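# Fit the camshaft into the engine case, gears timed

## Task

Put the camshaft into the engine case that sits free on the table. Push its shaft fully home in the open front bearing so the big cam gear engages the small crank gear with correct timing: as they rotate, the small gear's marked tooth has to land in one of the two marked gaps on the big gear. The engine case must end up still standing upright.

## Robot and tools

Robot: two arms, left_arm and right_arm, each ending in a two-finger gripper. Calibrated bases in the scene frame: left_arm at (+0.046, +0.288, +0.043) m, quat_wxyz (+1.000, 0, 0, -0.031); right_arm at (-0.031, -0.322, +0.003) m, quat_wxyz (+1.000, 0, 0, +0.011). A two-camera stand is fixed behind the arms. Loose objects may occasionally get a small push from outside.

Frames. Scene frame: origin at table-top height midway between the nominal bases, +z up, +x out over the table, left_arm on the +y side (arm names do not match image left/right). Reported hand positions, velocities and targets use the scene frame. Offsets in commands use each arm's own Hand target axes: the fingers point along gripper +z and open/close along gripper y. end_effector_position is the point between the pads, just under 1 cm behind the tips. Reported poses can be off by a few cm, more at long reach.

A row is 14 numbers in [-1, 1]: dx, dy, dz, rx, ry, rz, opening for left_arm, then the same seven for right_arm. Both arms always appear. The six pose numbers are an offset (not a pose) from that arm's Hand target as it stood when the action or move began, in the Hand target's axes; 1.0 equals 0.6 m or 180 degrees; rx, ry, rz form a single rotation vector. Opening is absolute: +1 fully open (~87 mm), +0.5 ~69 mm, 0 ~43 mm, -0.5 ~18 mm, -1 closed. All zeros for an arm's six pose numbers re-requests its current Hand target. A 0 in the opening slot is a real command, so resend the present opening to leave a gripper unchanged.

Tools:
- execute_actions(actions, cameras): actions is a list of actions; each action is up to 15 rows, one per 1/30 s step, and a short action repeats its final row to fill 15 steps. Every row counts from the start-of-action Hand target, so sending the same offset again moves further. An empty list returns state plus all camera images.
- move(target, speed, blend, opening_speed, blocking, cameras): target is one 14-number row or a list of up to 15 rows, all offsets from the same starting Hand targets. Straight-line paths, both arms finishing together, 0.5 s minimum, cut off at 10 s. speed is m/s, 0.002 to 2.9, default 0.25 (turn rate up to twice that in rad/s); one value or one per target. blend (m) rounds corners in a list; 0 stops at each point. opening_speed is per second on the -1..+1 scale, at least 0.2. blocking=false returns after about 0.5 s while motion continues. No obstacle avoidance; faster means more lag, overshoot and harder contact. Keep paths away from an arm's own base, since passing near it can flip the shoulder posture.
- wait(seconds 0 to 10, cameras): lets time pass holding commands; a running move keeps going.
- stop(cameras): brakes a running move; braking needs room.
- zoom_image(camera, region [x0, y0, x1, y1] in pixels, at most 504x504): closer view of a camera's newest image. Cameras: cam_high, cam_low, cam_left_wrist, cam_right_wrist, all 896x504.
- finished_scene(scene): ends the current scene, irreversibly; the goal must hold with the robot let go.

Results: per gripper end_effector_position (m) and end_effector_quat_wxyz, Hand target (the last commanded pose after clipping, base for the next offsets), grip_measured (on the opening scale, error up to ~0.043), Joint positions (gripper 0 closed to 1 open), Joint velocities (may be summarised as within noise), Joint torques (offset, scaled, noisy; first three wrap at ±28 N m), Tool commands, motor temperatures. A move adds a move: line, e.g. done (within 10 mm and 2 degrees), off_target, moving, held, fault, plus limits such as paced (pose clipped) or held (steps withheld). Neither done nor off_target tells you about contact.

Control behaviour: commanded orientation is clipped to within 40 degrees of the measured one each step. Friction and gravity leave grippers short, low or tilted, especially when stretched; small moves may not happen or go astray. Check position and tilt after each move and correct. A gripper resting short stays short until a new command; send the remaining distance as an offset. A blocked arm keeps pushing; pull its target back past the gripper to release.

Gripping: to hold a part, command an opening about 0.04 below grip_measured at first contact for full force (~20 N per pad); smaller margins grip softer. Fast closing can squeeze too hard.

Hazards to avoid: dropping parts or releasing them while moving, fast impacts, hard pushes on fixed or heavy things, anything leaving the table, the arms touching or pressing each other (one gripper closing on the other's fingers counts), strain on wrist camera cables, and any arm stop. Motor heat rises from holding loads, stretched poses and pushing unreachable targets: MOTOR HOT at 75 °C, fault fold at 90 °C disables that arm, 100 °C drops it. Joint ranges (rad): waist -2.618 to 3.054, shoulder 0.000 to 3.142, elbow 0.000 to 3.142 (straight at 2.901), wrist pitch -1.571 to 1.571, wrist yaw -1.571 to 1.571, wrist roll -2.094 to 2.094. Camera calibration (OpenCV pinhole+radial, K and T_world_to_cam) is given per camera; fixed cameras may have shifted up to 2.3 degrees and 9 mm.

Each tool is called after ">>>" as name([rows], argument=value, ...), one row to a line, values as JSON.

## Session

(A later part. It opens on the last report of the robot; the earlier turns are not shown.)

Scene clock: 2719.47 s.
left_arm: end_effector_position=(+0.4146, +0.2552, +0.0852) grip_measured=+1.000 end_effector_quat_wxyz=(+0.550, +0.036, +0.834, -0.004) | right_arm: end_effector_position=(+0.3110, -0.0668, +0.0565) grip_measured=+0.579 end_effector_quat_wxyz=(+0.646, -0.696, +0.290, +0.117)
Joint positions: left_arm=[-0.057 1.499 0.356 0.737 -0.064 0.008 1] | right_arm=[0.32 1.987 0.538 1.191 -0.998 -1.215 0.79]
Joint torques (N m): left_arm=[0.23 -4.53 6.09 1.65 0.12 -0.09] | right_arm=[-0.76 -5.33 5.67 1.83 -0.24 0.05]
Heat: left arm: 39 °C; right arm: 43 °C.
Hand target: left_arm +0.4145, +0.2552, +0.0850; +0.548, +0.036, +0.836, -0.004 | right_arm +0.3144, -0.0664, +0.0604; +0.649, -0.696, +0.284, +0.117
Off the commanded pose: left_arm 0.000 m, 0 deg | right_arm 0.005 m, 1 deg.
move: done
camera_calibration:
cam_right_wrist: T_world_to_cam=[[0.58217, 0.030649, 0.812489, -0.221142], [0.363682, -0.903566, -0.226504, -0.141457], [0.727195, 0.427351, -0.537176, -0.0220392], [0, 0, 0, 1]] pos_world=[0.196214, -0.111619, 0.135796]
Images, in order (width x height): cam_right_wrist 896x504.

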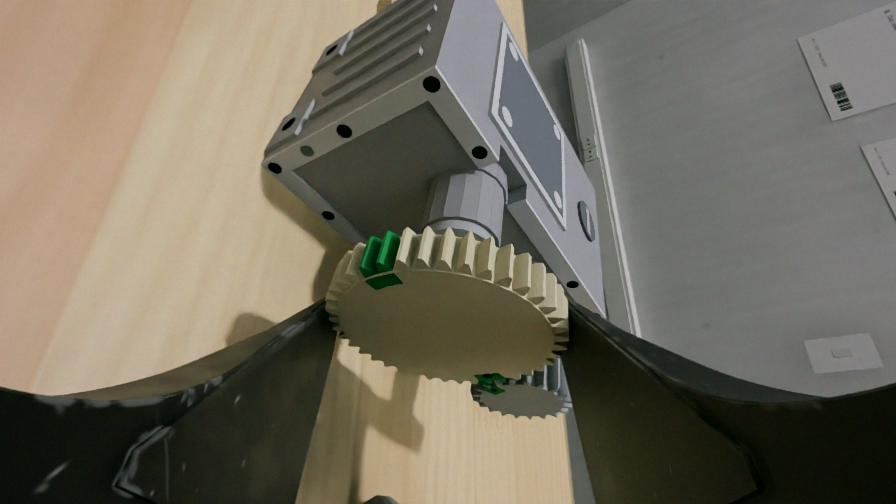

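>>> move(target=[0,0,0,0,0,0,1, 0.002,0.003,-0.03,0,0,0,0.48], speed=0.03, cameras=["cam_right_wrist"])

Scene clock: 2726.63 s.
left_arm: end_effector_position=(+0.4146, +0.2552, +0.0852) grip_measured=+1.000 end_effector_quat_wxyz=(+0.550, +0.036, +0.834, -0.004) | right_arm: end_effector_position=(+0.3091, -0.0758, +0.0562) grip_measured=+0.579 end_effector_quat_wxyz=(+0.647, -0.697, +0.281, +0.125)
Joint positions: left_arm=[-0.057 1.499 0.356 0.737 -0.064 0.008 1] | right_arm=[0.281 1.987 0.532 1.184 -1.061 -1.234 0.79]
Joint torques (N m): left_arm=[0.12 -4.56 6.09 1.61 0.13 -0.06] | right_arm=[-1.96 -7.21 2.88 1.72 -0.14 -0.03]
Heat: left arm: 39 °C; right arm: 42 °C.
Hand target: left_arm +0.4145, +0.2552, +0.0850; +0.548, +0.036, +0.836, -0.004 | right_arm +0.3107, -0.0840, +0.0607; +0.649, -0.696, +0.283, +0.117
Off the commanded pose: left_arm 0.000 m, 0 deg | right_arm 0.009 m, 1 deg.
move: done
camera_calibration:
cam_right_wrist: T_world_to_cam=[[0.58047, 0.0388268, 0.813355, -0.218444], [0.385937, -0.892663, -0.232821, -0.154716], [0.717012, 0.449049, -0.533149, -0.0123079], [0, 0, 0, 1]] pos_world=[0.195336, -0.124101, 0.13509]
Images, in order (width x height): cam_right_wrist 896x504.

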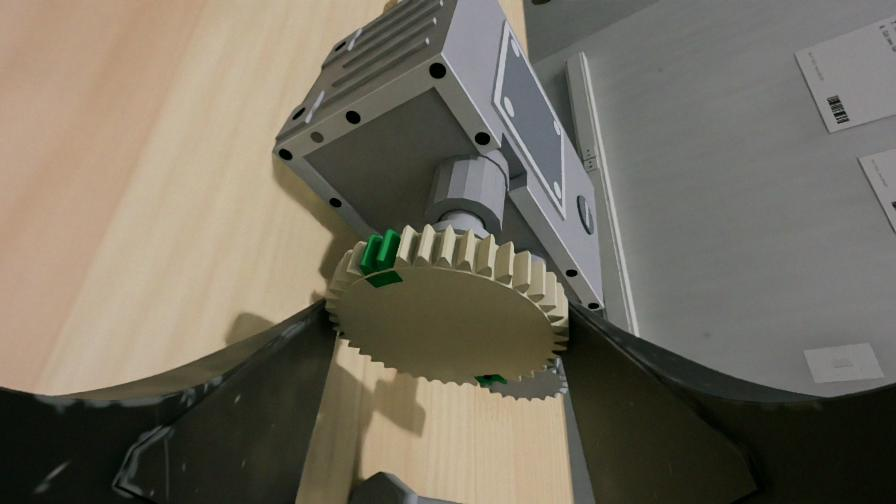

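Pulled ~9 mm. A bit more.

>>> move(target=[0,0,0,0,0,0,1, 0.001,0.001,-0.013,0,0,0,0.48], speed=0.03, cameras=["cam_right_wrist"])

>>> zoom_image(camera="cam_right_wrist", region=[320, 120, 624, 420])

>>> zoom_image(camera="cam_low", region=[340, 220, 480, 320])

Scene clock: 2736.63 s.
left_arm: end_effector_position=(+0.4146, +0.2552, +0.0852) grip_measured=+1.000 end_effector_quat_wxyz=(+0.550, +0.036, +0.834, -0.004) | right_arm: end_effector_position=(+0.3072, -0.0856, +0.0564) grip_measured=+0.579 end_effector_quat_wxyz=(+0.648, -0.697, +0.280, +0.124)
Joint positions: left_arm=[-0.057 1.499 0.356 0.737 -0.064 0.008 1] | right_arm=[0.25 1.976 0.513 1.182 -1.09 -1.251 0.79]
Joint torques (N m): left_arm=[0.14 -4.57 6.05 1.66 0.17 -0.1] | right_arm=[-1.54 -7.25 3.36 1.59 -0.09 0]
Heat: left arm: 39 °C; right arm: 41 °C.
Hand target: left_arm +0.4145, +0.2552, +0.0850; +0.548, +0.036, +0.836, -0.004 | right_arm +0.3091, -0.0917, +0.0608; +0.649, -0.696, +0.283, +0.118
Off the commanded pose: left_arm 0.000 m, 0 deg | right_arm 0.008 m, 1 deg.
move: done
camera_calibration:
cam_right_wrist: T_world_to_cam=[[0.576801, 0.0373292, 0.816031, -0.216315], [0.386621, -0.892463, -0.232452, -0.162863], [0.719601, 0.449573, -0.529206, -0.00750105], [0, 0, 0, 1]] pos_world=[0.193134, -0.133902, 0.134692]
Images, in order (width x height): cam_right_wrist 896x504.

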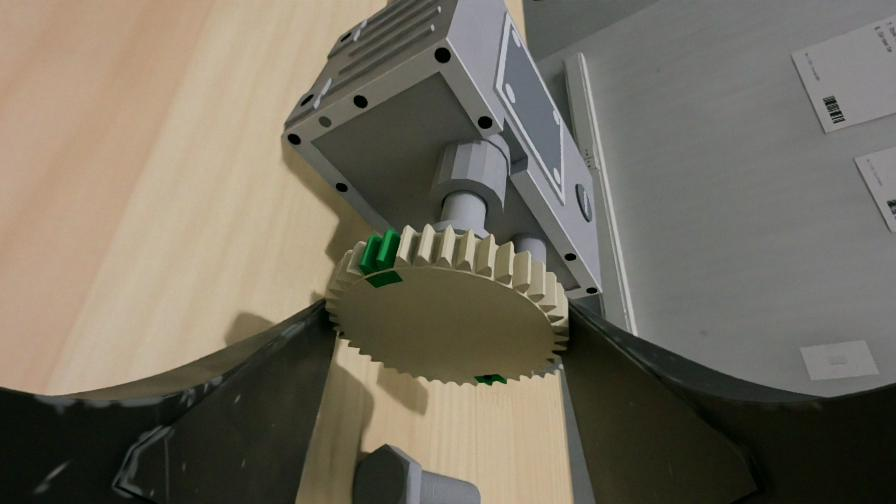

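Scaled by 1.658 from the camera's 896x504 image, which has a finer 1280x720 frame.

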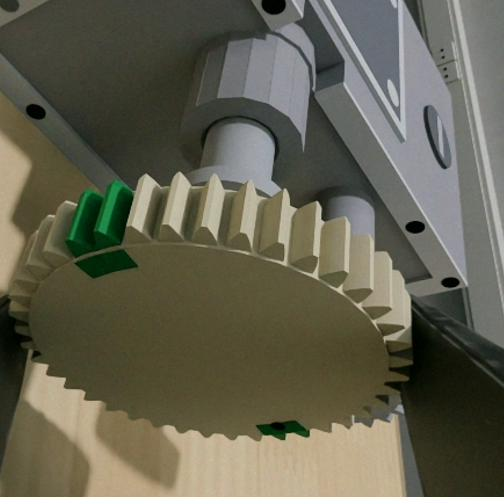

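This scene's latest camera images include none from cam_low. They are from: cam_right_wrist. cam_low's image comes with the result of a call that names it in "cameras".

>>> move(target=[0,0,0,0,0,0,1, 0,0,0,0,0,0.065,0.48], speed=0.06, cameras=["cam_right_wrist"])

Scene clock: 2746.33 s.
left_arm: end_effector_position=(+0.4146, +0.2552, +0.0852) grip_measured=+1.000 end_effector_quat_wxyz=(+0.550, +0.036, +0.834, -0.004) | right_arm: end_effector_position=(+0.3050, -0.0891, +0.0553) grip_measured=+0.579 end_effector_quat_wxyz=(+0.635, -0.668, +0.344, +0.179)
Joint positions: left_arm=[-0.057 1.499 0.356 0.737 -0.064 0.008 1] | right_arm=[0.239 1.95 0.514 1.152 -1.093 -1.074 0.79]
Joint torques (N m): left_arm=[0.17 -4.52 6.16 1.66 0.11 -0.1] | right_arm=[-1.11 -6.94 5.46 1.42 -0.12 0.28]
Heat: left arm: 39 °C; right arm: 41 °C.
Hand target: left_arm +0.4145, +0.2552, +0.0850; +0.548, +0.036, +0.836, -0.004 | right_arm +0.3092, -0.0918, +0.0609; +0.634, -0.663, +0.353, +0.183
Off the commanded pose: left_arm 0.000 m, 0 deg | right_arm 0.007 m, 1 deg.
move: done
camera_calibration:
cam_right_wrist: T_world_to_cam=[[0.710763, -0.00970798, 0.703365, -0.252858], [0.308968, -0.893981, -0.324557, -0.136788], [0.631945, 0.448, -0.632409, 0.0274461], [0, 0, 0, 1]] pos_world=[0.204641, -0.137036, 0.150813]
Images, in order (width x height): cam_right_wrist 896x504.

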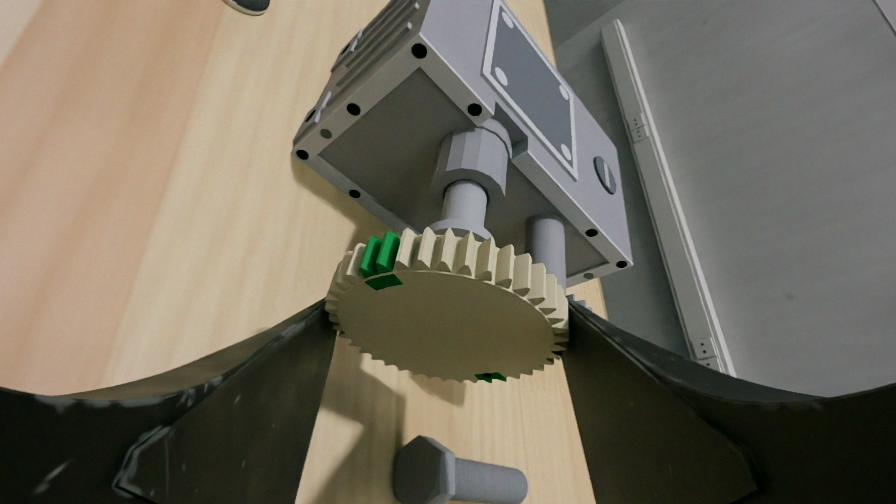

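>>> move(target=[0,0,0,0,0,0,1, -0.003,-0.003,0.028,0,0,0,0.48], speed=0.025, cameras=["cam_right_wrist"])

>>> zoom_image(camera="cam_right_wrist", region=[320, 120, 624, 420])

Scene clock: 2761.23 s.
left_arm: end_effector_position=(+0.4146, +0.2552, +0.0852) grip_measured=+1.000 end_effector_quat_wxyz=(+0.550, +0.036, +0.834, -0.004) | right_arm: end_effector_position=(+0.3041, -0.0861, +0.0553) grip_measured=+0.579 end_effector_quat_wxyz=(+0.633, -0.664, +0.351, +0.189)
Joint positions: left_arm=[-0.057 1.499 0.356 0.737 -0.064 0.008 1] | right_arm=[0.247 1.95 0.52 1.149 -1.09 -1.045 0.79]
Joint torques (N m): left_arm=[0.1 -4.56 6.01 1.69 0.12 -0.08] | right_arm=[2.39 -5.46 7.71 1.64 0.36 0.27]
Heat: left arm: 39 °C; right arm: 40 °C.
Hand target: left_arm +0.4145, +0.2552, +0.0850; +0.548, +0.036, +0.836, -0.004 | right_arm +0.3127, -0.0751, +0.0613; +0.634, -0.663, +0.353, +0.183
Off the commanded pose: left_arm 0.000 m, 0 deg | right_arm 0.015 m, 1 deg.
move: off_target (right_arm)
camera_calibration:
cam_right_wrist: T_world_to_cam=[[0.728414, -0.0119939, 0.685033, -0.25665], [0.302452, -0.891521, -0.337214, -0.130998], [0.614765, 0.452821, -0.645769, 0.0330575], [0, 0, 0, 1]] pos_world=[0.206245, -0.134835, 0.152987]
Images, in order (width x height): cam_right_wrist 896x504.

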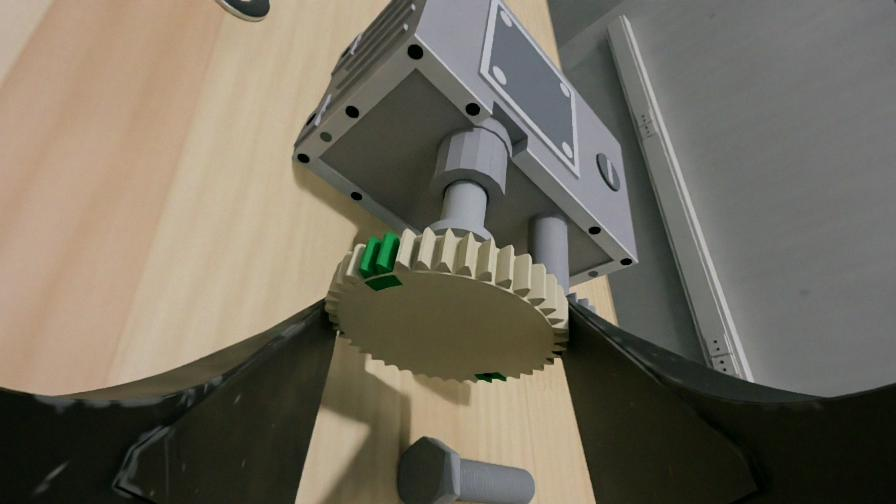

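Scaled by 1.658 from the camera's 896x504 image, which has a finer 1280x720 frame.

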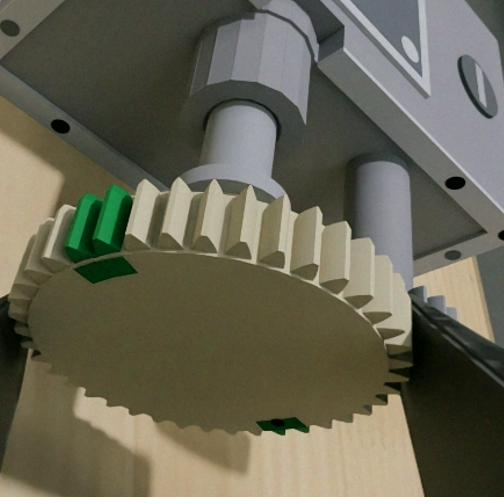

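>>> move(target=[0,0,0,0,0,0,1, -0.001,-0.001,0.01,0,0,0,0.47], speed=0.025, cameras=["cam_right_wrist","cam_low","cam_high"])

>>> zoom_image(camera="cam_low", region=[300, 200, 460, 320])

>>> zoom_image(camera="cam_high", region=[420, 230, 490, 290])

Scene clock: 2775.23 s.
left_arm: end_effector_position=(+0.4146, +0.2552, +0.0852) grip_measured=+1.000 end_effector_quat_wxyz=(+0.550, +0.036, +0.834, -0.004) | right_arm: end_effector_position=(+0.3062, -0.0751, +0.0563) grip_measured=+0.579 end_effector_quat_wxyz=(+0.630, -0.665, +0.354, +0.189)
Joint positions: left_arm=[-0.057 1.499 0.356 0.737 -0.064 0.008 1] | right_arm=[0.283 1.952 0.542 1.134 -1.053 -1.032 0.79]
Joint torques (N m): left_arm=[0.28 -4.62 6.23 1.67 0.14 -0.1] | right_arm=[0.95 -5 7.05 1.84 0.17 0.2]
Heat: left arm: 39 °C; right arm: 41 °C.
Hand target: left_arm +0.4145, +0.2552, +0.0850; +0.548, +0.036, +0.836, -0.004 | right_arm +0.3139, -0.0693, +0.0612; +0.634, -0.663, +0.353, +0.183
Off the commanded pose: left_arm 0.000 m, 0 deg | right_arm 0.011 m, 1 deg.
move: off_target (right_arm)
camera_calibration:
cam_right_wrist: T_world_to_cam=[[0.731835, -0.008935, 0.681423, -0.259343], [0.299783, -0.893749, -0.33368, -0.12098], [0.612003, 0.448478, -0.651399, 0.0282997], [0, 0, 0, 1]] pos_world=[0.208744, -0.123135, 0.154788]
Images, in order (width x height): cam_high 896x504, cam_low 896x504, cam_right_wrist 896x504.

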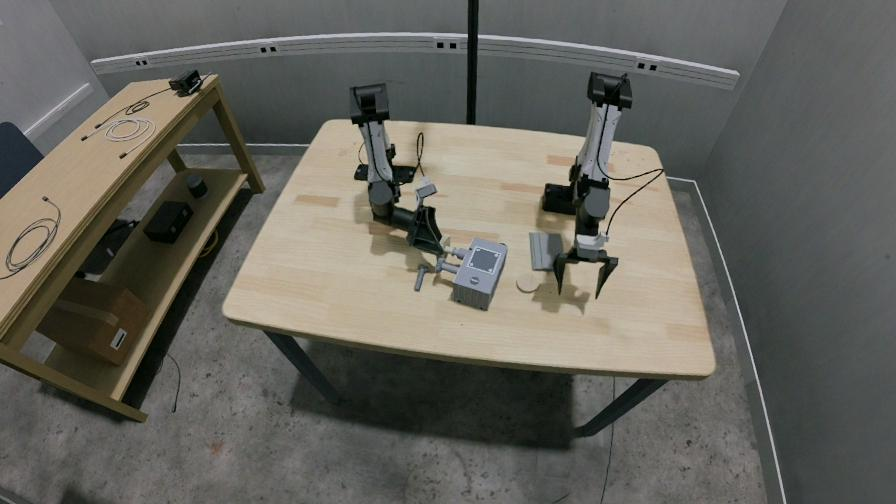

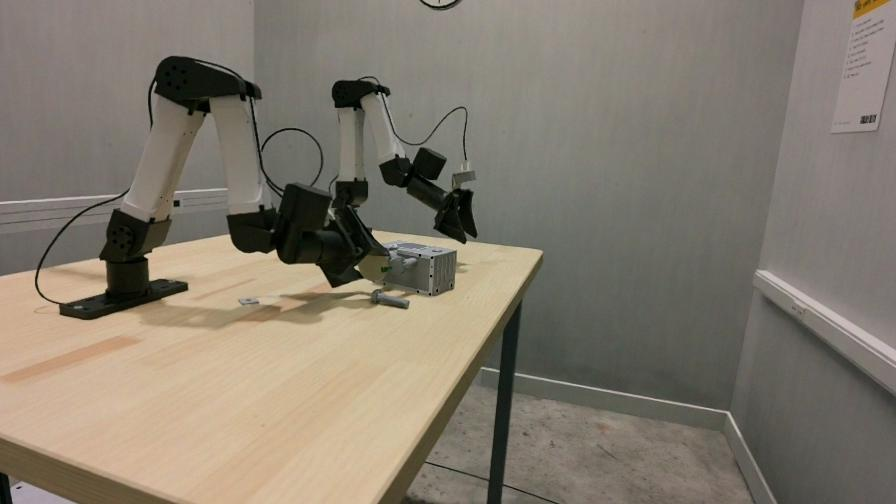

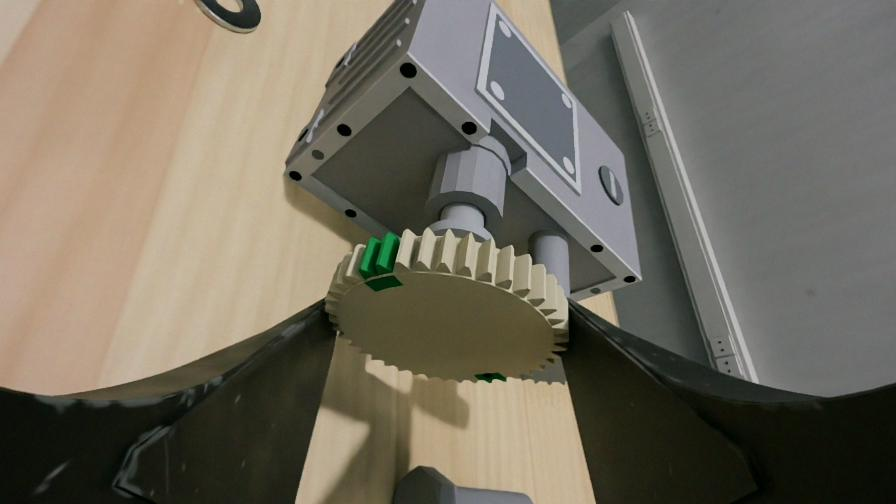

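Scaled by 3.150 from the camera's 896x504 image, which has a finer 1280x720 frame.

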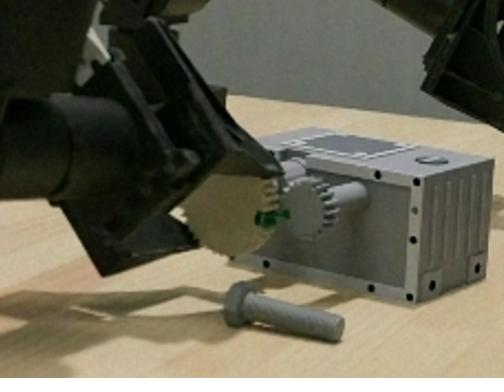

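Scaled by 7.200 from the camera's 896x504 image, which has a finer 1280x720 frame.

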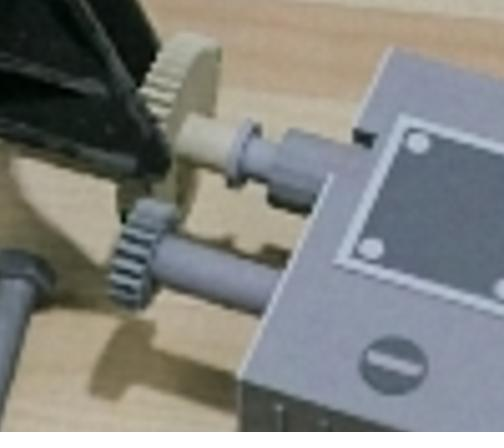

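>>> move(target=[0,0,0,0,0,0,1, -0.001,-0.002,0.012,0,0,0,0.47], speed=0.025, cameras=["cam_right_wrist","cam_low"])

>>> zoom_image(camera="cam_low", region=[340, 230, 420, 290])

Scene clock: 2783.57 s.
left_arm: end_effector_position=(+0.4146, +0.2552, +0.0852) grip_measured=+1.000 end_effector_quat_wxyz=(+0.550, +0.036, +0.834, -0.004) | right_arm: end_effector_position=(+0.3067, -0.0751, +0.0560) grip_measured=+0.579 end_effector_quat_wxyz=(+0.630, -0.664, +0.356, +0.188)
Joint positions: left_arm=[-0.057 1.499 0.356 0.737 -0.064 0.008 1] | right_arm=[0.284 1.952 0.542 1.134 -1.048 -1.029 0.79]
Joint torques (N m): left_arm=[0.17 -4.56 6.34 1.65 0.13 -0.09] | right_arm=[2.47 -4.4 8.39 1.87 0.32 0.3]
Heat: left arm: 39 °C; right arm: 41 °C.
Hand target: left_arm +0.4145, +0.2552, +0.0850; +0.548, +0.036, +0.836, -0.004 | right_arm +0.3158, -0.0622, +0.0616; +0.634, -0.663, +0.353, +0.183
Off the commanded pose: left_arm 0.000 m, 0 deg | right_arm 0.017 m, 1 deg.
move: off_target (right_arm)
camera_calibration:
cam_right_wrist: T_world_to_cam=[[0.732983, -0.0115989, 0.680148, -0.260001], [0.295063, -0.895477, -0.333255, -0.11992], [0.612923, 0.444956, -0.652947, 0.0272789], [0, 0, 0, 1]] pos_world=[0.20924, -0.122539, 0.154687]
Images, in order (width x height): cam_low 896x504, cam_right_wrist 896x504.

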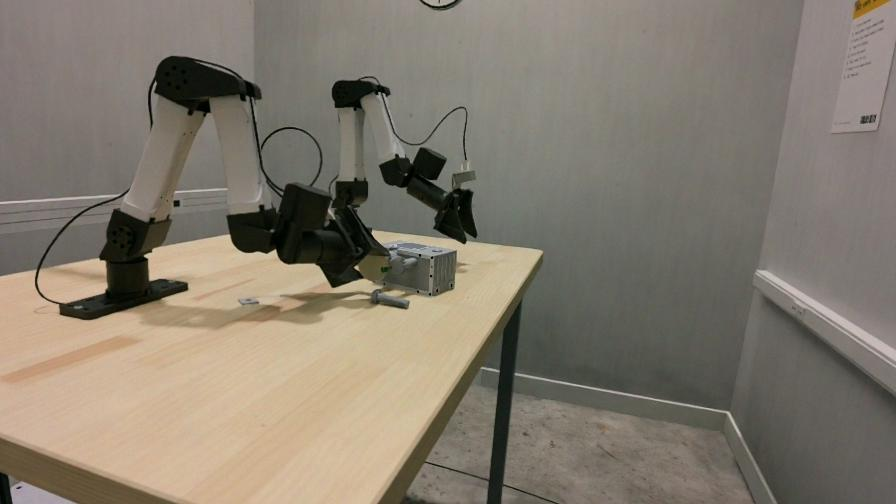

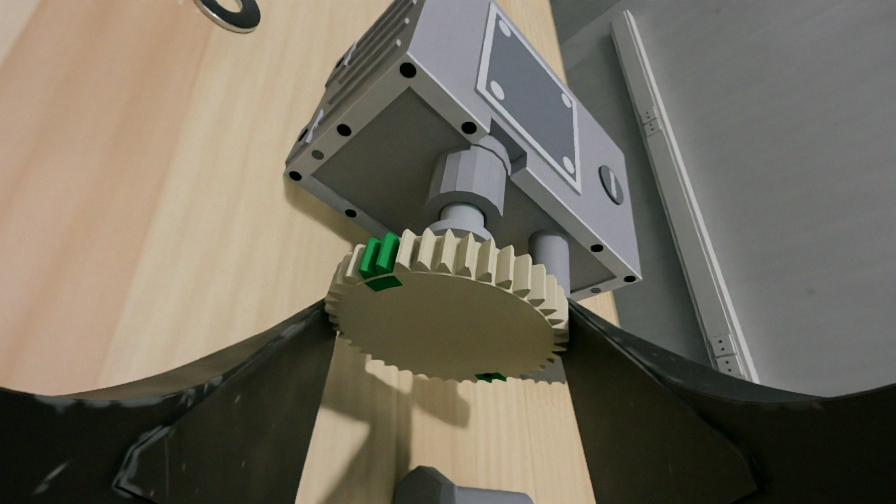

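Scaled by 6.300 from the camera's 896x504 image, which has a finer 1280x720 frame.

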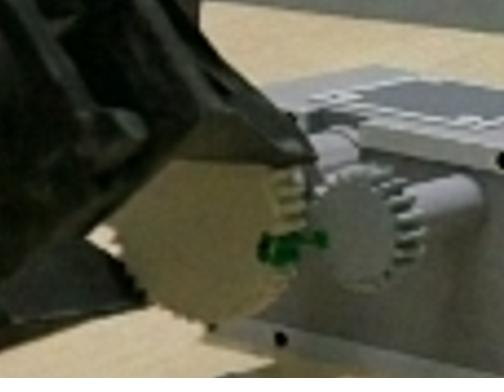

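>>> move([
  [0,0,0,0,0,0,1, 0,0,0.002,0,0,-0.022,0.45],
  [0,0,0,0,0,0,1, 0,0,0.002,0,0,-0.028,0.45],
], speed=0.03, cameras=["cam_right_wrist","cam_low"])

>>> zoom_image(camera="cam_low", region=[340, 230, 420, 290])

Scene clock: 2793.07 s.
left_arm: end_effector_position=(+0.4146, +0.2552, +0.0852) grip_measured=+1.000 end_effector_quat_wxyz=(+0.550, +0.036, +0.834, -0.004) | right_arm: end_effector_position=(+0.3089, -0.0655, +0.0560) grip_measured=+0.579 end_effector_quat_wxyz=(+0.633, -0.676, +0.336, +0.170)
Joint positions: left_arm=[-0.057 1.499 0.356 0.737 -0.064 0.008 1] | right_arm=[0.316 1.967 0.558 1.139 -1.018 -1.08 0.79]
Joint torques (N m): left_arm=[0.13 -4.55 6.09 1.66 0.13 -0.06] | right_arm=[0.54 -4.7 6.43 2.05 0.09 -0.1]
Heat: left arm: 39 °C; right arm: 41 °C.
Hand target: left_arm +0.4145, +0.2552, +0.0850; +0.548, +0.036, +0.836, -0.004 | right_arm +0.3160, -0.0610, +0.0614; +0.641, -0.678, +0.323, +0.155
Off the commanded pose: left_arm 0.000 m, 0 deg | right_arm 0.010 m, 2 deg.
move: done
camera_calibration:
cam_right_wrist: T_world_to_cam=[[0.693168, 0.00660313, 0.720746, -0.250358], [0.322103, -0.897393, -0.301557, -0.122263], [0.6448, 0.441184, -0.624171, 0.00989215], [0, 0, 0, 1]] pos_world=[0.206543, -0.112429, 0.14975]
Images, in order (width x height): cam_low 896x504, cam_right_wrist 896x504.

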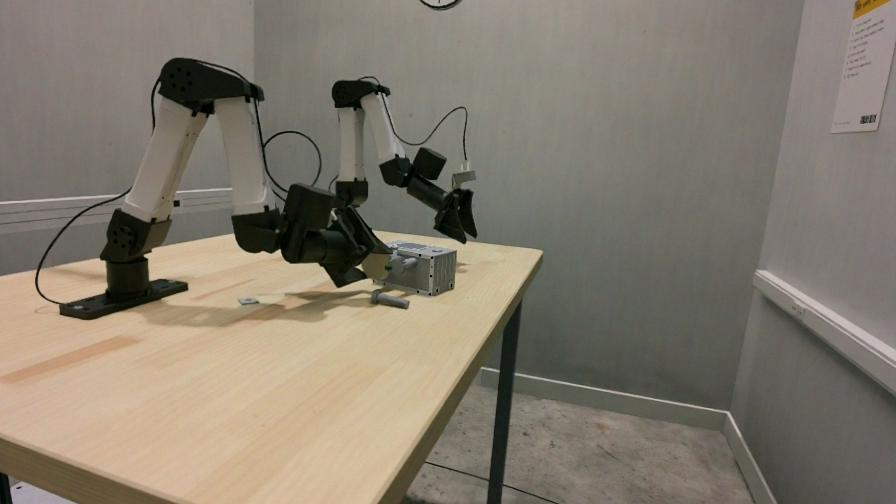

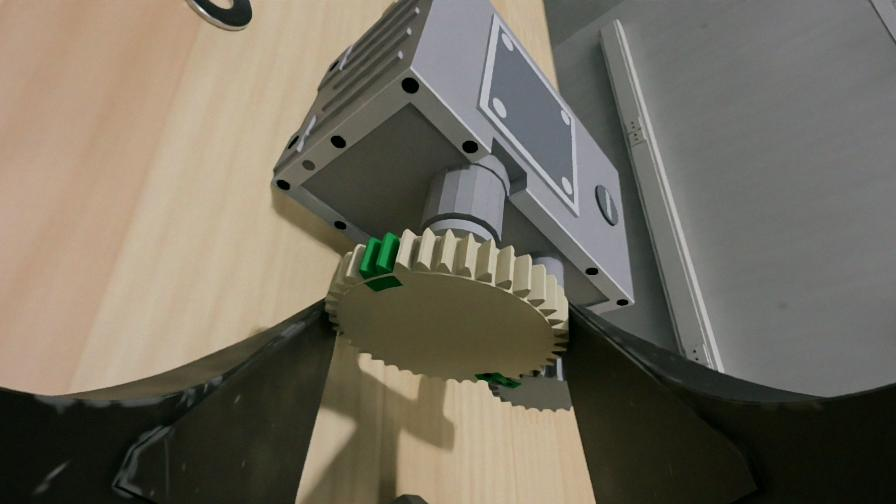

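Scaled by 6.300 from the camera's 896x504 image, which has a finer 1280x720 frame.

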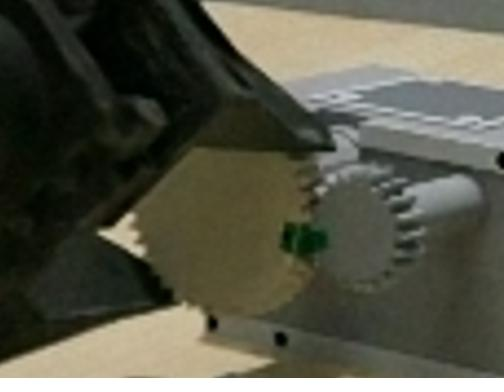

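>>> zoom_image(camera="cam_right_wrist", region=[440, 330, 600, 430])

>>> move(target=[0,0,0,0,0,0,1, 0,-0.001,0.01,0,0,0.01,0.45], speed=0.02, cameras=["cam_right_wrist"])

>>> zoom_image(camera="cam_right_wrist", region=[400, 130, 600, 430])

Scaled by 3.150 from the camera's 896x504 image, which has a finer 1280x720 frame.

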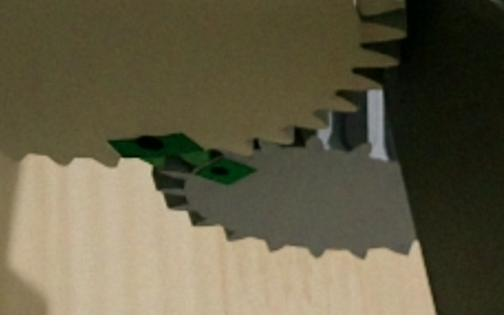

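Scene clock: 2801.83 s.
left_arm: end_effector_position=(+0.4146, +0.2552, +0.0852) grip_measured=+1.000 end_effector_quat_wxyz=(+0.550, +0.036, +0.834, -0.004) | right_arm: end_effector_position=(+0.3095, -0.0638, +0.0561) grip_measured=+0.579 end_effector_quat_wxyz=(+0.633, -0.675, +0.338, +0.172)
Joint positions: left_arm=[-0.057 1.499 0.356 0.737 -0.064 0.008 1] | right_arm=[0.32 1.97 0.563 1.139 -1.015 -1.07 0.79]
Joint torques (N m): left_arm=[0.23 -4.55 6.26 1.64 0.13 -0.06] | right_arm=[1.39 -4.42 7.54 2.01 0.21 0.2]
Heat: left arm: 39 °C; right arm: 41 °C.
Hand target: left_arm +0.4145, +0.2552, +0.0850; +0.548, +0.036, +0.836, -0.004 | right_arm +0.3177, -0.0552, +0.0611; +0.639, -0.673, +0.334, +0.165
Off the commanded pose: left_arm 0.000 m, 0 deg | right_arm 0.013 m, 1 deg.
move: off_target (right_arm)
camera_calibration:
cam_right_wrist: T_world_to_cam=[[0.698107, 0.00504719, 0.715976, -0.252111], [0.319863, -0.89684, -0.305558, -0.119845], [0.640573, 0.442326, -0.627705, 0.0104448], [0, 0, 0, 1]] pos_world=[0.207644, -0.110829, 0.150442]
Images, in order (width x height): cam_right_wrist 896x504.

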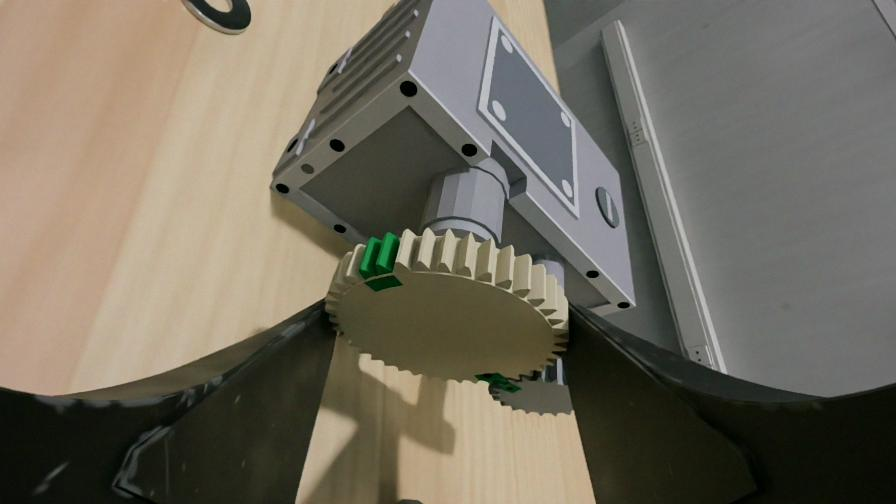

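Scaled by 1.680 from the camera's 896x504 image, which has a finer 1280x720 frame.

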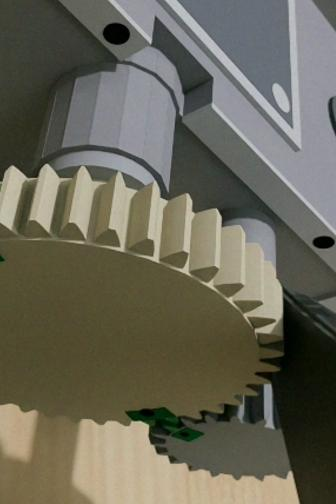

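>>> move(target=[0,0,0,0,0,0,1, 0,-0.001,0.009,0,0,0,0.45], speed=0.02, cameras=["cam_right_wrist","cam_high"])

>>> zoom_image(camera="cam_high", region=[420, 230, 490, 290])

Scene clock: 2810.10 s.
left_arm: end_effector_position=(+0.4146, +0.2552, +0.0852) grip_measured=+1.000 end_effector_quat_wxyz=(+0.550, +0.036, +0.834, -0.004) | right_arm: end_effector_position=(+0.3099, -0.0637, +0.0558) grip_measured=+0.579 end_effector_quat_wxyz=(+0.633, -0.674, +0.339, +0.172)
Joint positions: left_arm=[-0.057 1.499 0.356 0.737 -0.064 0.008 1] | right_arm=[0.32 1.973 0.564 1.143 -1.013 -1.067 0.79]
Joint torques (N m): left_arm=[0.13 -4.64 6.13 1.66 0.14 -0.11] | right_arm=[2.5 -4.03 8.57 1.97 0.32 0.26]
Heat: left arm: 39 °C; right arm: 41 °C.
Hand target: left_arm +0.4145, +0.2552, +0.0850; +0.548, +0.036, +0.836, -0.004 | right_arm +0.3191, -0.0499, +0.0609; +0.639, -0.673, +0.334, +0.165
Off the commanded pose: left_arm 0.000 m, 0 deg | right_arm 0.017 m, 1 deg.
move: off_target (right_arm)
camera_calibration:
cam_right_wrist: T_world_to_cam=[[0.698775, 0.00275477, 0.715336, -0.252542], [0.317482, -0.897304, -0.306676, -0.119244], [0.64103, 0.441404, -0.627888, 0.00980636], [0, 0, 0, 1]] pos_world=[0.208042, -0.110631, 0.15024]
Images, in order (width x height): cam_high 896x504, cam_right_wrist 896x504.

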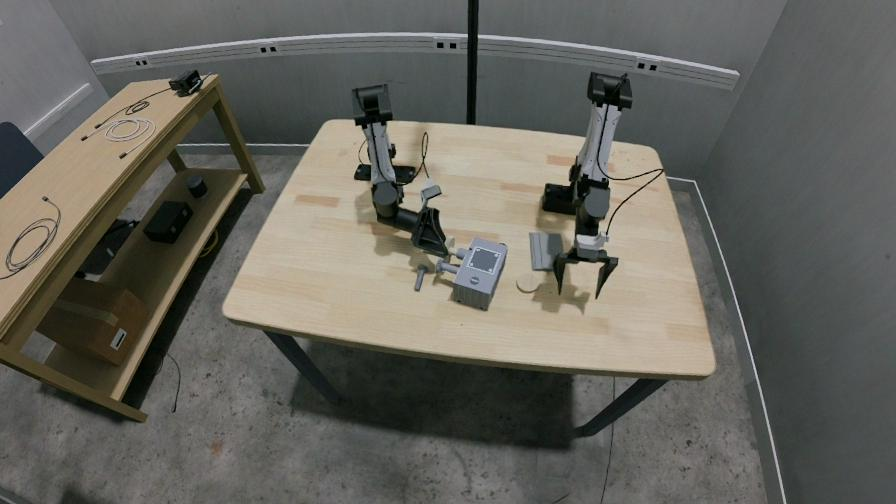

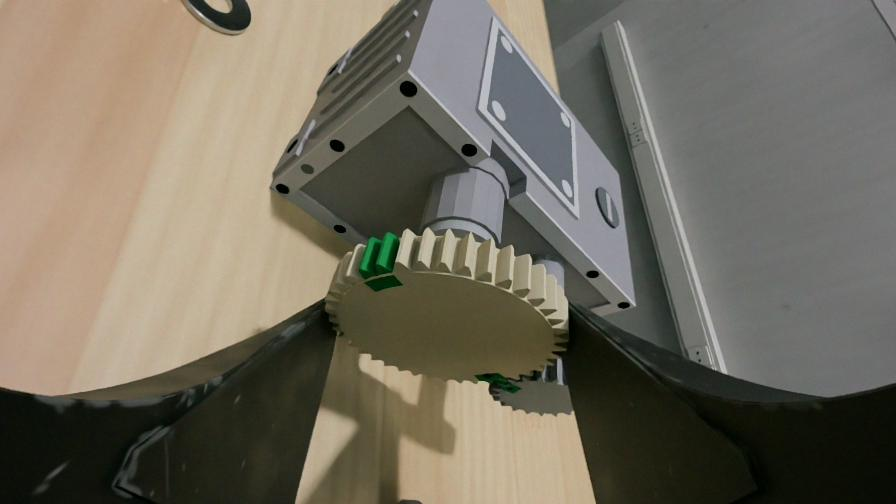

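Scaled by 7.200 from the camera's 896x504 image, which has a finer 1280x720 frame.

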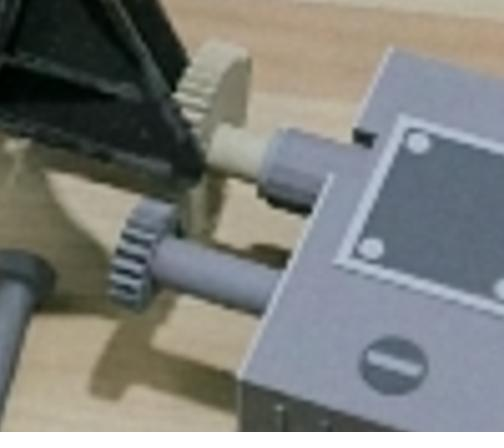

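>>> move([
  [0,0,0,0,0,0,1, 0,0.001,-0.022,0,0,0,0.47],
  [0,0,0,0,0,0,1, 0,0.001,-0.022,0,0,0,0.85],
  [0,0,0,0,0,0,1, 0,0.001,-0.09,0,0,0,0.85],
], speed=[0.03,0.03,0.06], opening_speed=0.5, cameras=["cam_right_wrist","cam_high","cam_low"])

>>> zoom_image(camera="cam_high", region=[430, 230, 480, 290])

>>> zoom_image(camera="cam_low", region=[350, 230, 430, 290])

>>> zoom_image(camera="cam_right_wrist", region=[320, 60, 624, 364])

Scene clock: 2823.43 s.
left_arm: end_effector_position=(+0.4146, +0.2552, +0.0852) grip_measured=+1.000 end_effector_quat_wxyz=(+0.550, +0.036, +0.834, -0.004) | right_arm: end_effector_position=(+0.3096, -0.1020, +0.0586) grip_measured=+0.850 end_effector_quat_wxyz=(+0.634, -0.672, +0.345, +0.167)
Joint positions: left_arm=[-0.057 1.499 0.356 0.737 -0.064 0.008 1] | right_arm=[0.199 1.912 0.516 1.073 -1.112 -1.13 0.925]
Joint torques (N m): left_arm=[0.18 -4.7 6.01 1.63 0.17 -0.07] | right_arm=[-0.57 -7.25 4 1.73 -0.27 0]
Heat: left arm: 39 °C; right arm: 41 °C.
Hand target: left_arm +0.4145, +0.2552, +0.0850; +0.548, +0.036, +0.836, -0.004 | right_arm +0.3078, -0.1024, +0.0675; +0.639, -0.673, +0.334, +0.165
Off the commanded pose: left_arm 0.000 m, 0 deg | right_arm 0.009 m, 1 deg.
move: done
camera_calibration:
cam_right_wrist: T_world_to_cam=[[0.699582, -0.00865554, 0.7145, -0.255664], [0.301404, -0.903044, -0.30605, -0.148318], [0.647874, 0.42946, -0.629144, 0.0253694], [0, 0, 0, 1]] pos_world=[0.207126, -0.147046, 0.15324]
Images, in order (width x height): cam_high 896x504, cam_low 896x504, cam_right_wrist 896x504.

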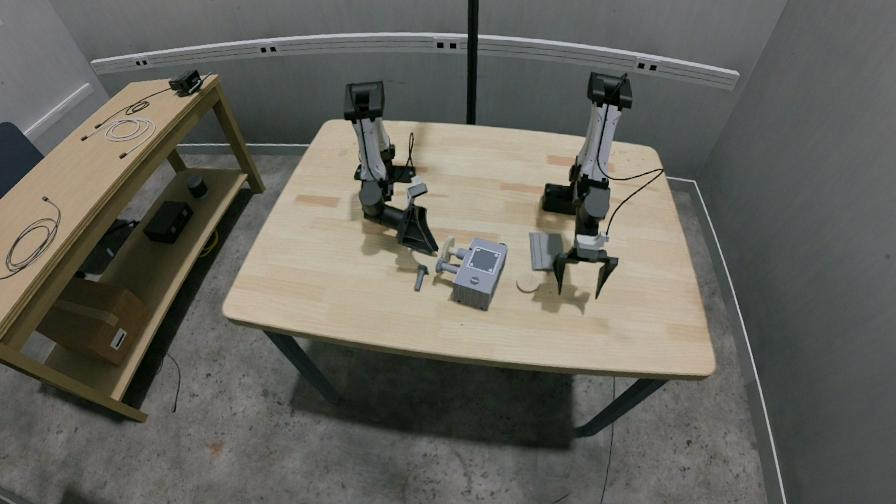

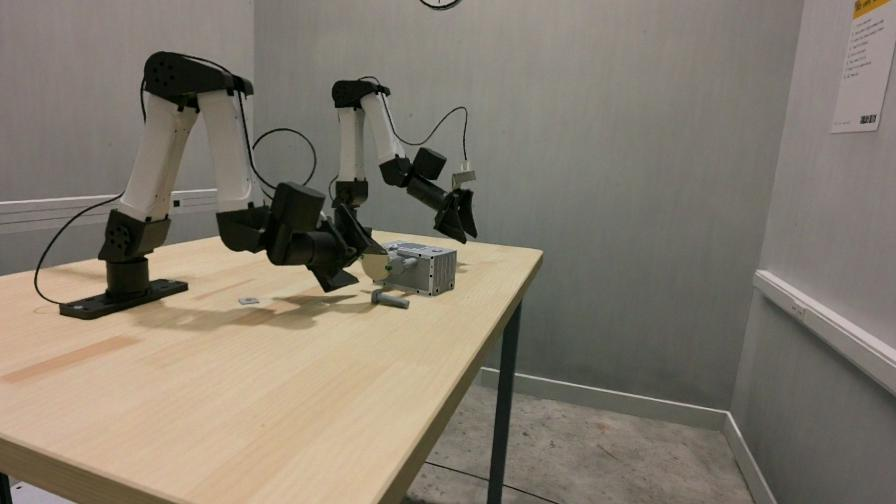

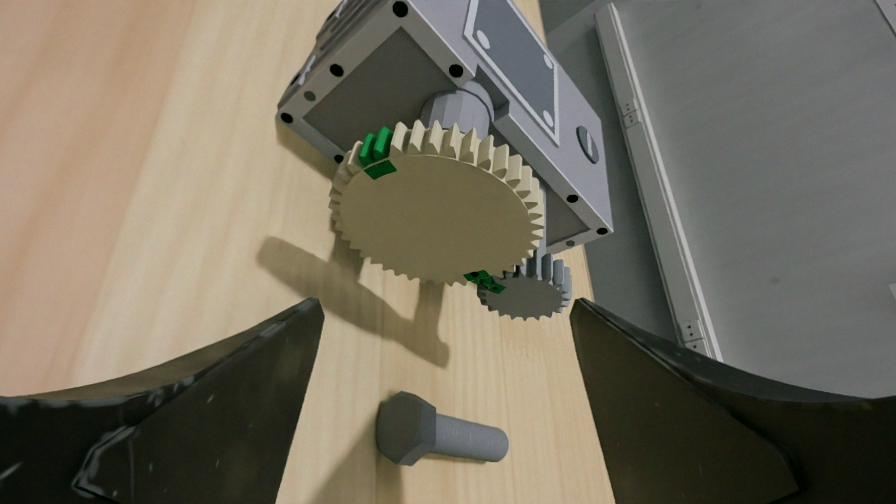

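Scaled by 8.400 from the camera's 896x504 image, which has a finer 1280x720 frame.

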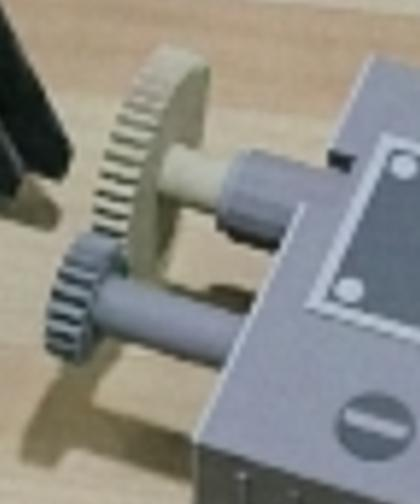

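Scaled by 6.300 from the camera's 896x504 image, which has a finer 1280x720 frame.

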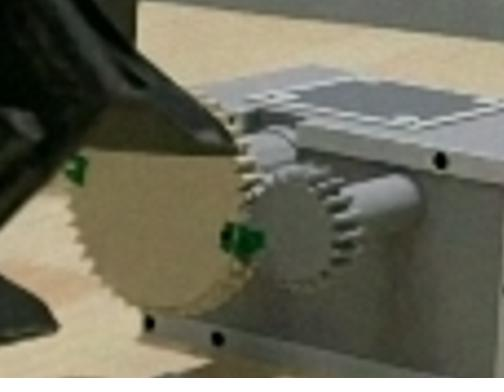

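Scaled by 1.658 from the camera's 896x504 image, which has a finer 1280x720 frame.

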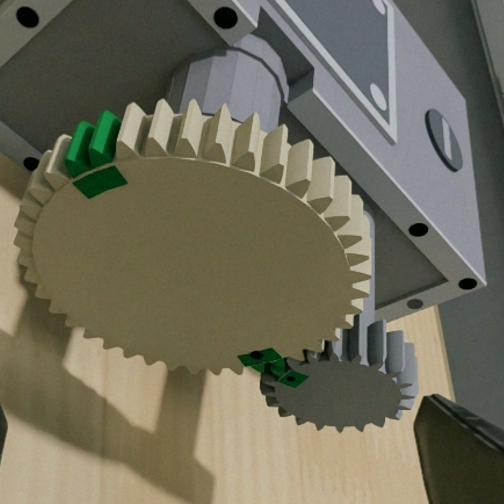

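>>> zoom_image(camera="cam_right_wrist", region=[450, 250, 530, 320])

Scaled by 6.300 from the camera's 896x504 image, which has a finer 1280x720 frame.

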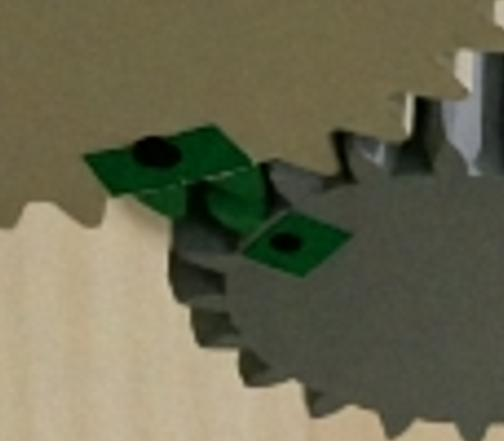

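>>> move(target=[0,0,0,0,0,0,1, -0.02,0,-0.1,0,0,0.16,0.85], speed=0.1, cameras=["cam_right_wrist","cam_low"])

>>> zoom_image(camera="cam_low", region=[350, 230, 430, 290])

>>> zoom_image(camera="cam_right_wrist", region=[330, 40, 630, 240])

Scene clock: 2842.00 s.
left_arm: end_effector_position=(+0.4146, +0.2552, +0.0852) grip_measured=+1.000 end_effector_quat_wxyz=(+0.550, +0.036, +0.834, -0.004) | right_arm: end_effector_position=(+0.2802, -0.1572, +0.0683) grip_measured=+0.850 end_effector_quat_wxyz=(+0.566, -0.562, +0.508, +0.326)
Joint positions: left_arm=[-0.057 1.499 0.356 0.737 -0.064 0.008 1] | right_arm=[-0.007 1.697 0.514 0.6 -1.301 -0.879 0.925]
Joint torques (N m): left_arm=[0.05 -4.57 6.05 1.6 0.17 -0.1] | right_arm=[-0.7 -6.16 7.69 1.53 -0.43 -0.01]
Heat: left arm: 39 °C; right arm: 40 °C.
Hand target: left_arm +0.4145, +0.2552, +0.0850; +0.548, +0.036, +0.836, -0.004 | right_arm +0.2868, -0.1577, +0.0830; +0.578, -0.569, +0.491, +0.319
Off the commanded pose: left_arm 0.000 m, 0 deg | right_arm 0.016 m, 3 deg.
move: off_target (right_arm)
camera_calibration:
cam_right_wrist: T_world_to_cam=[[0.95338, -0.121236, 0.276348, -0.301396], [0.0305079, -0.872337, -0.487952, -0.0931303], [0.300227, 0.473634, -0.82797, 0.192147], [0, 0, 0, 1]] pos_world=[0.232499, -0.208789, 0.196939]
Images, in order (width x height): cam_low 896x504, cam_right_wrist 896x504.

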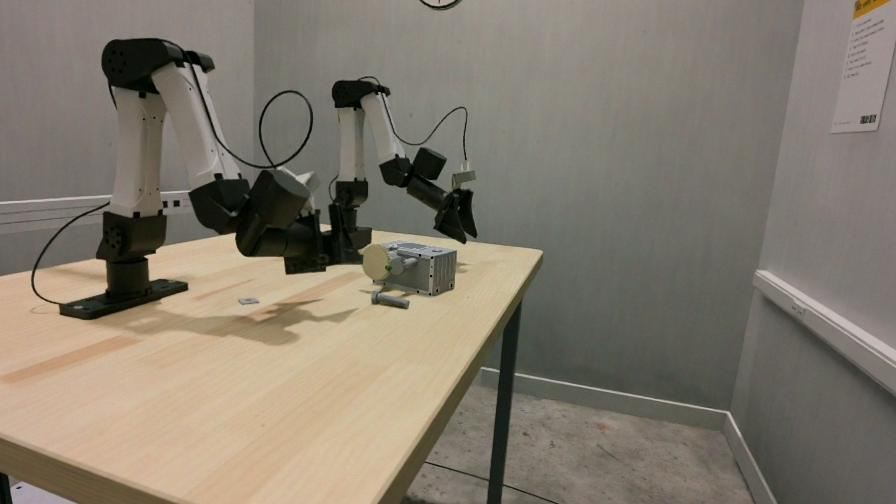

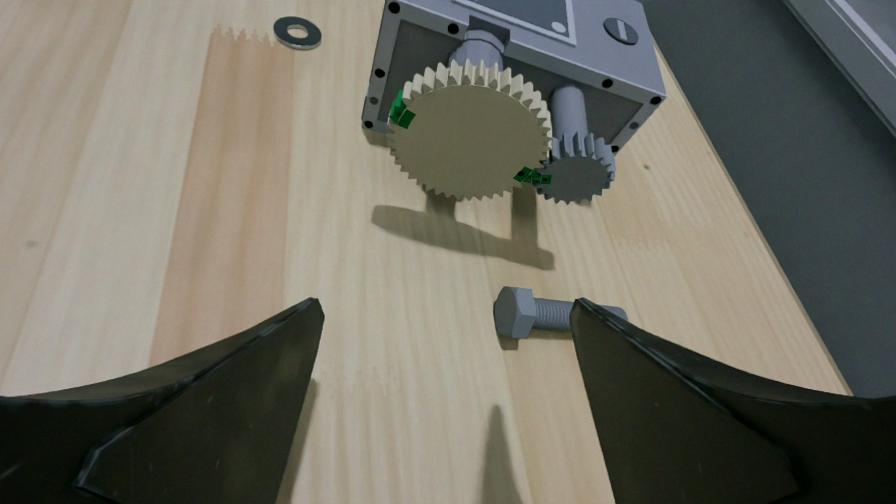

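Scaled by 6.300 from the camera's 896x504 image, which has a finer 1280x720 frame.

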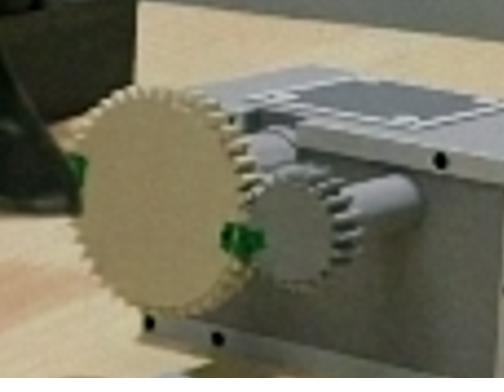

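Scaled by 1.680 from the camera's 896x504 image, which has a finer 1280x720 frame.

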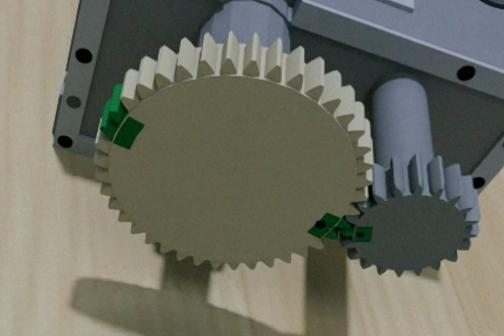

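Aligned and seated.

>>> finished_scene(scene=1)

The scene is finished: the task was done.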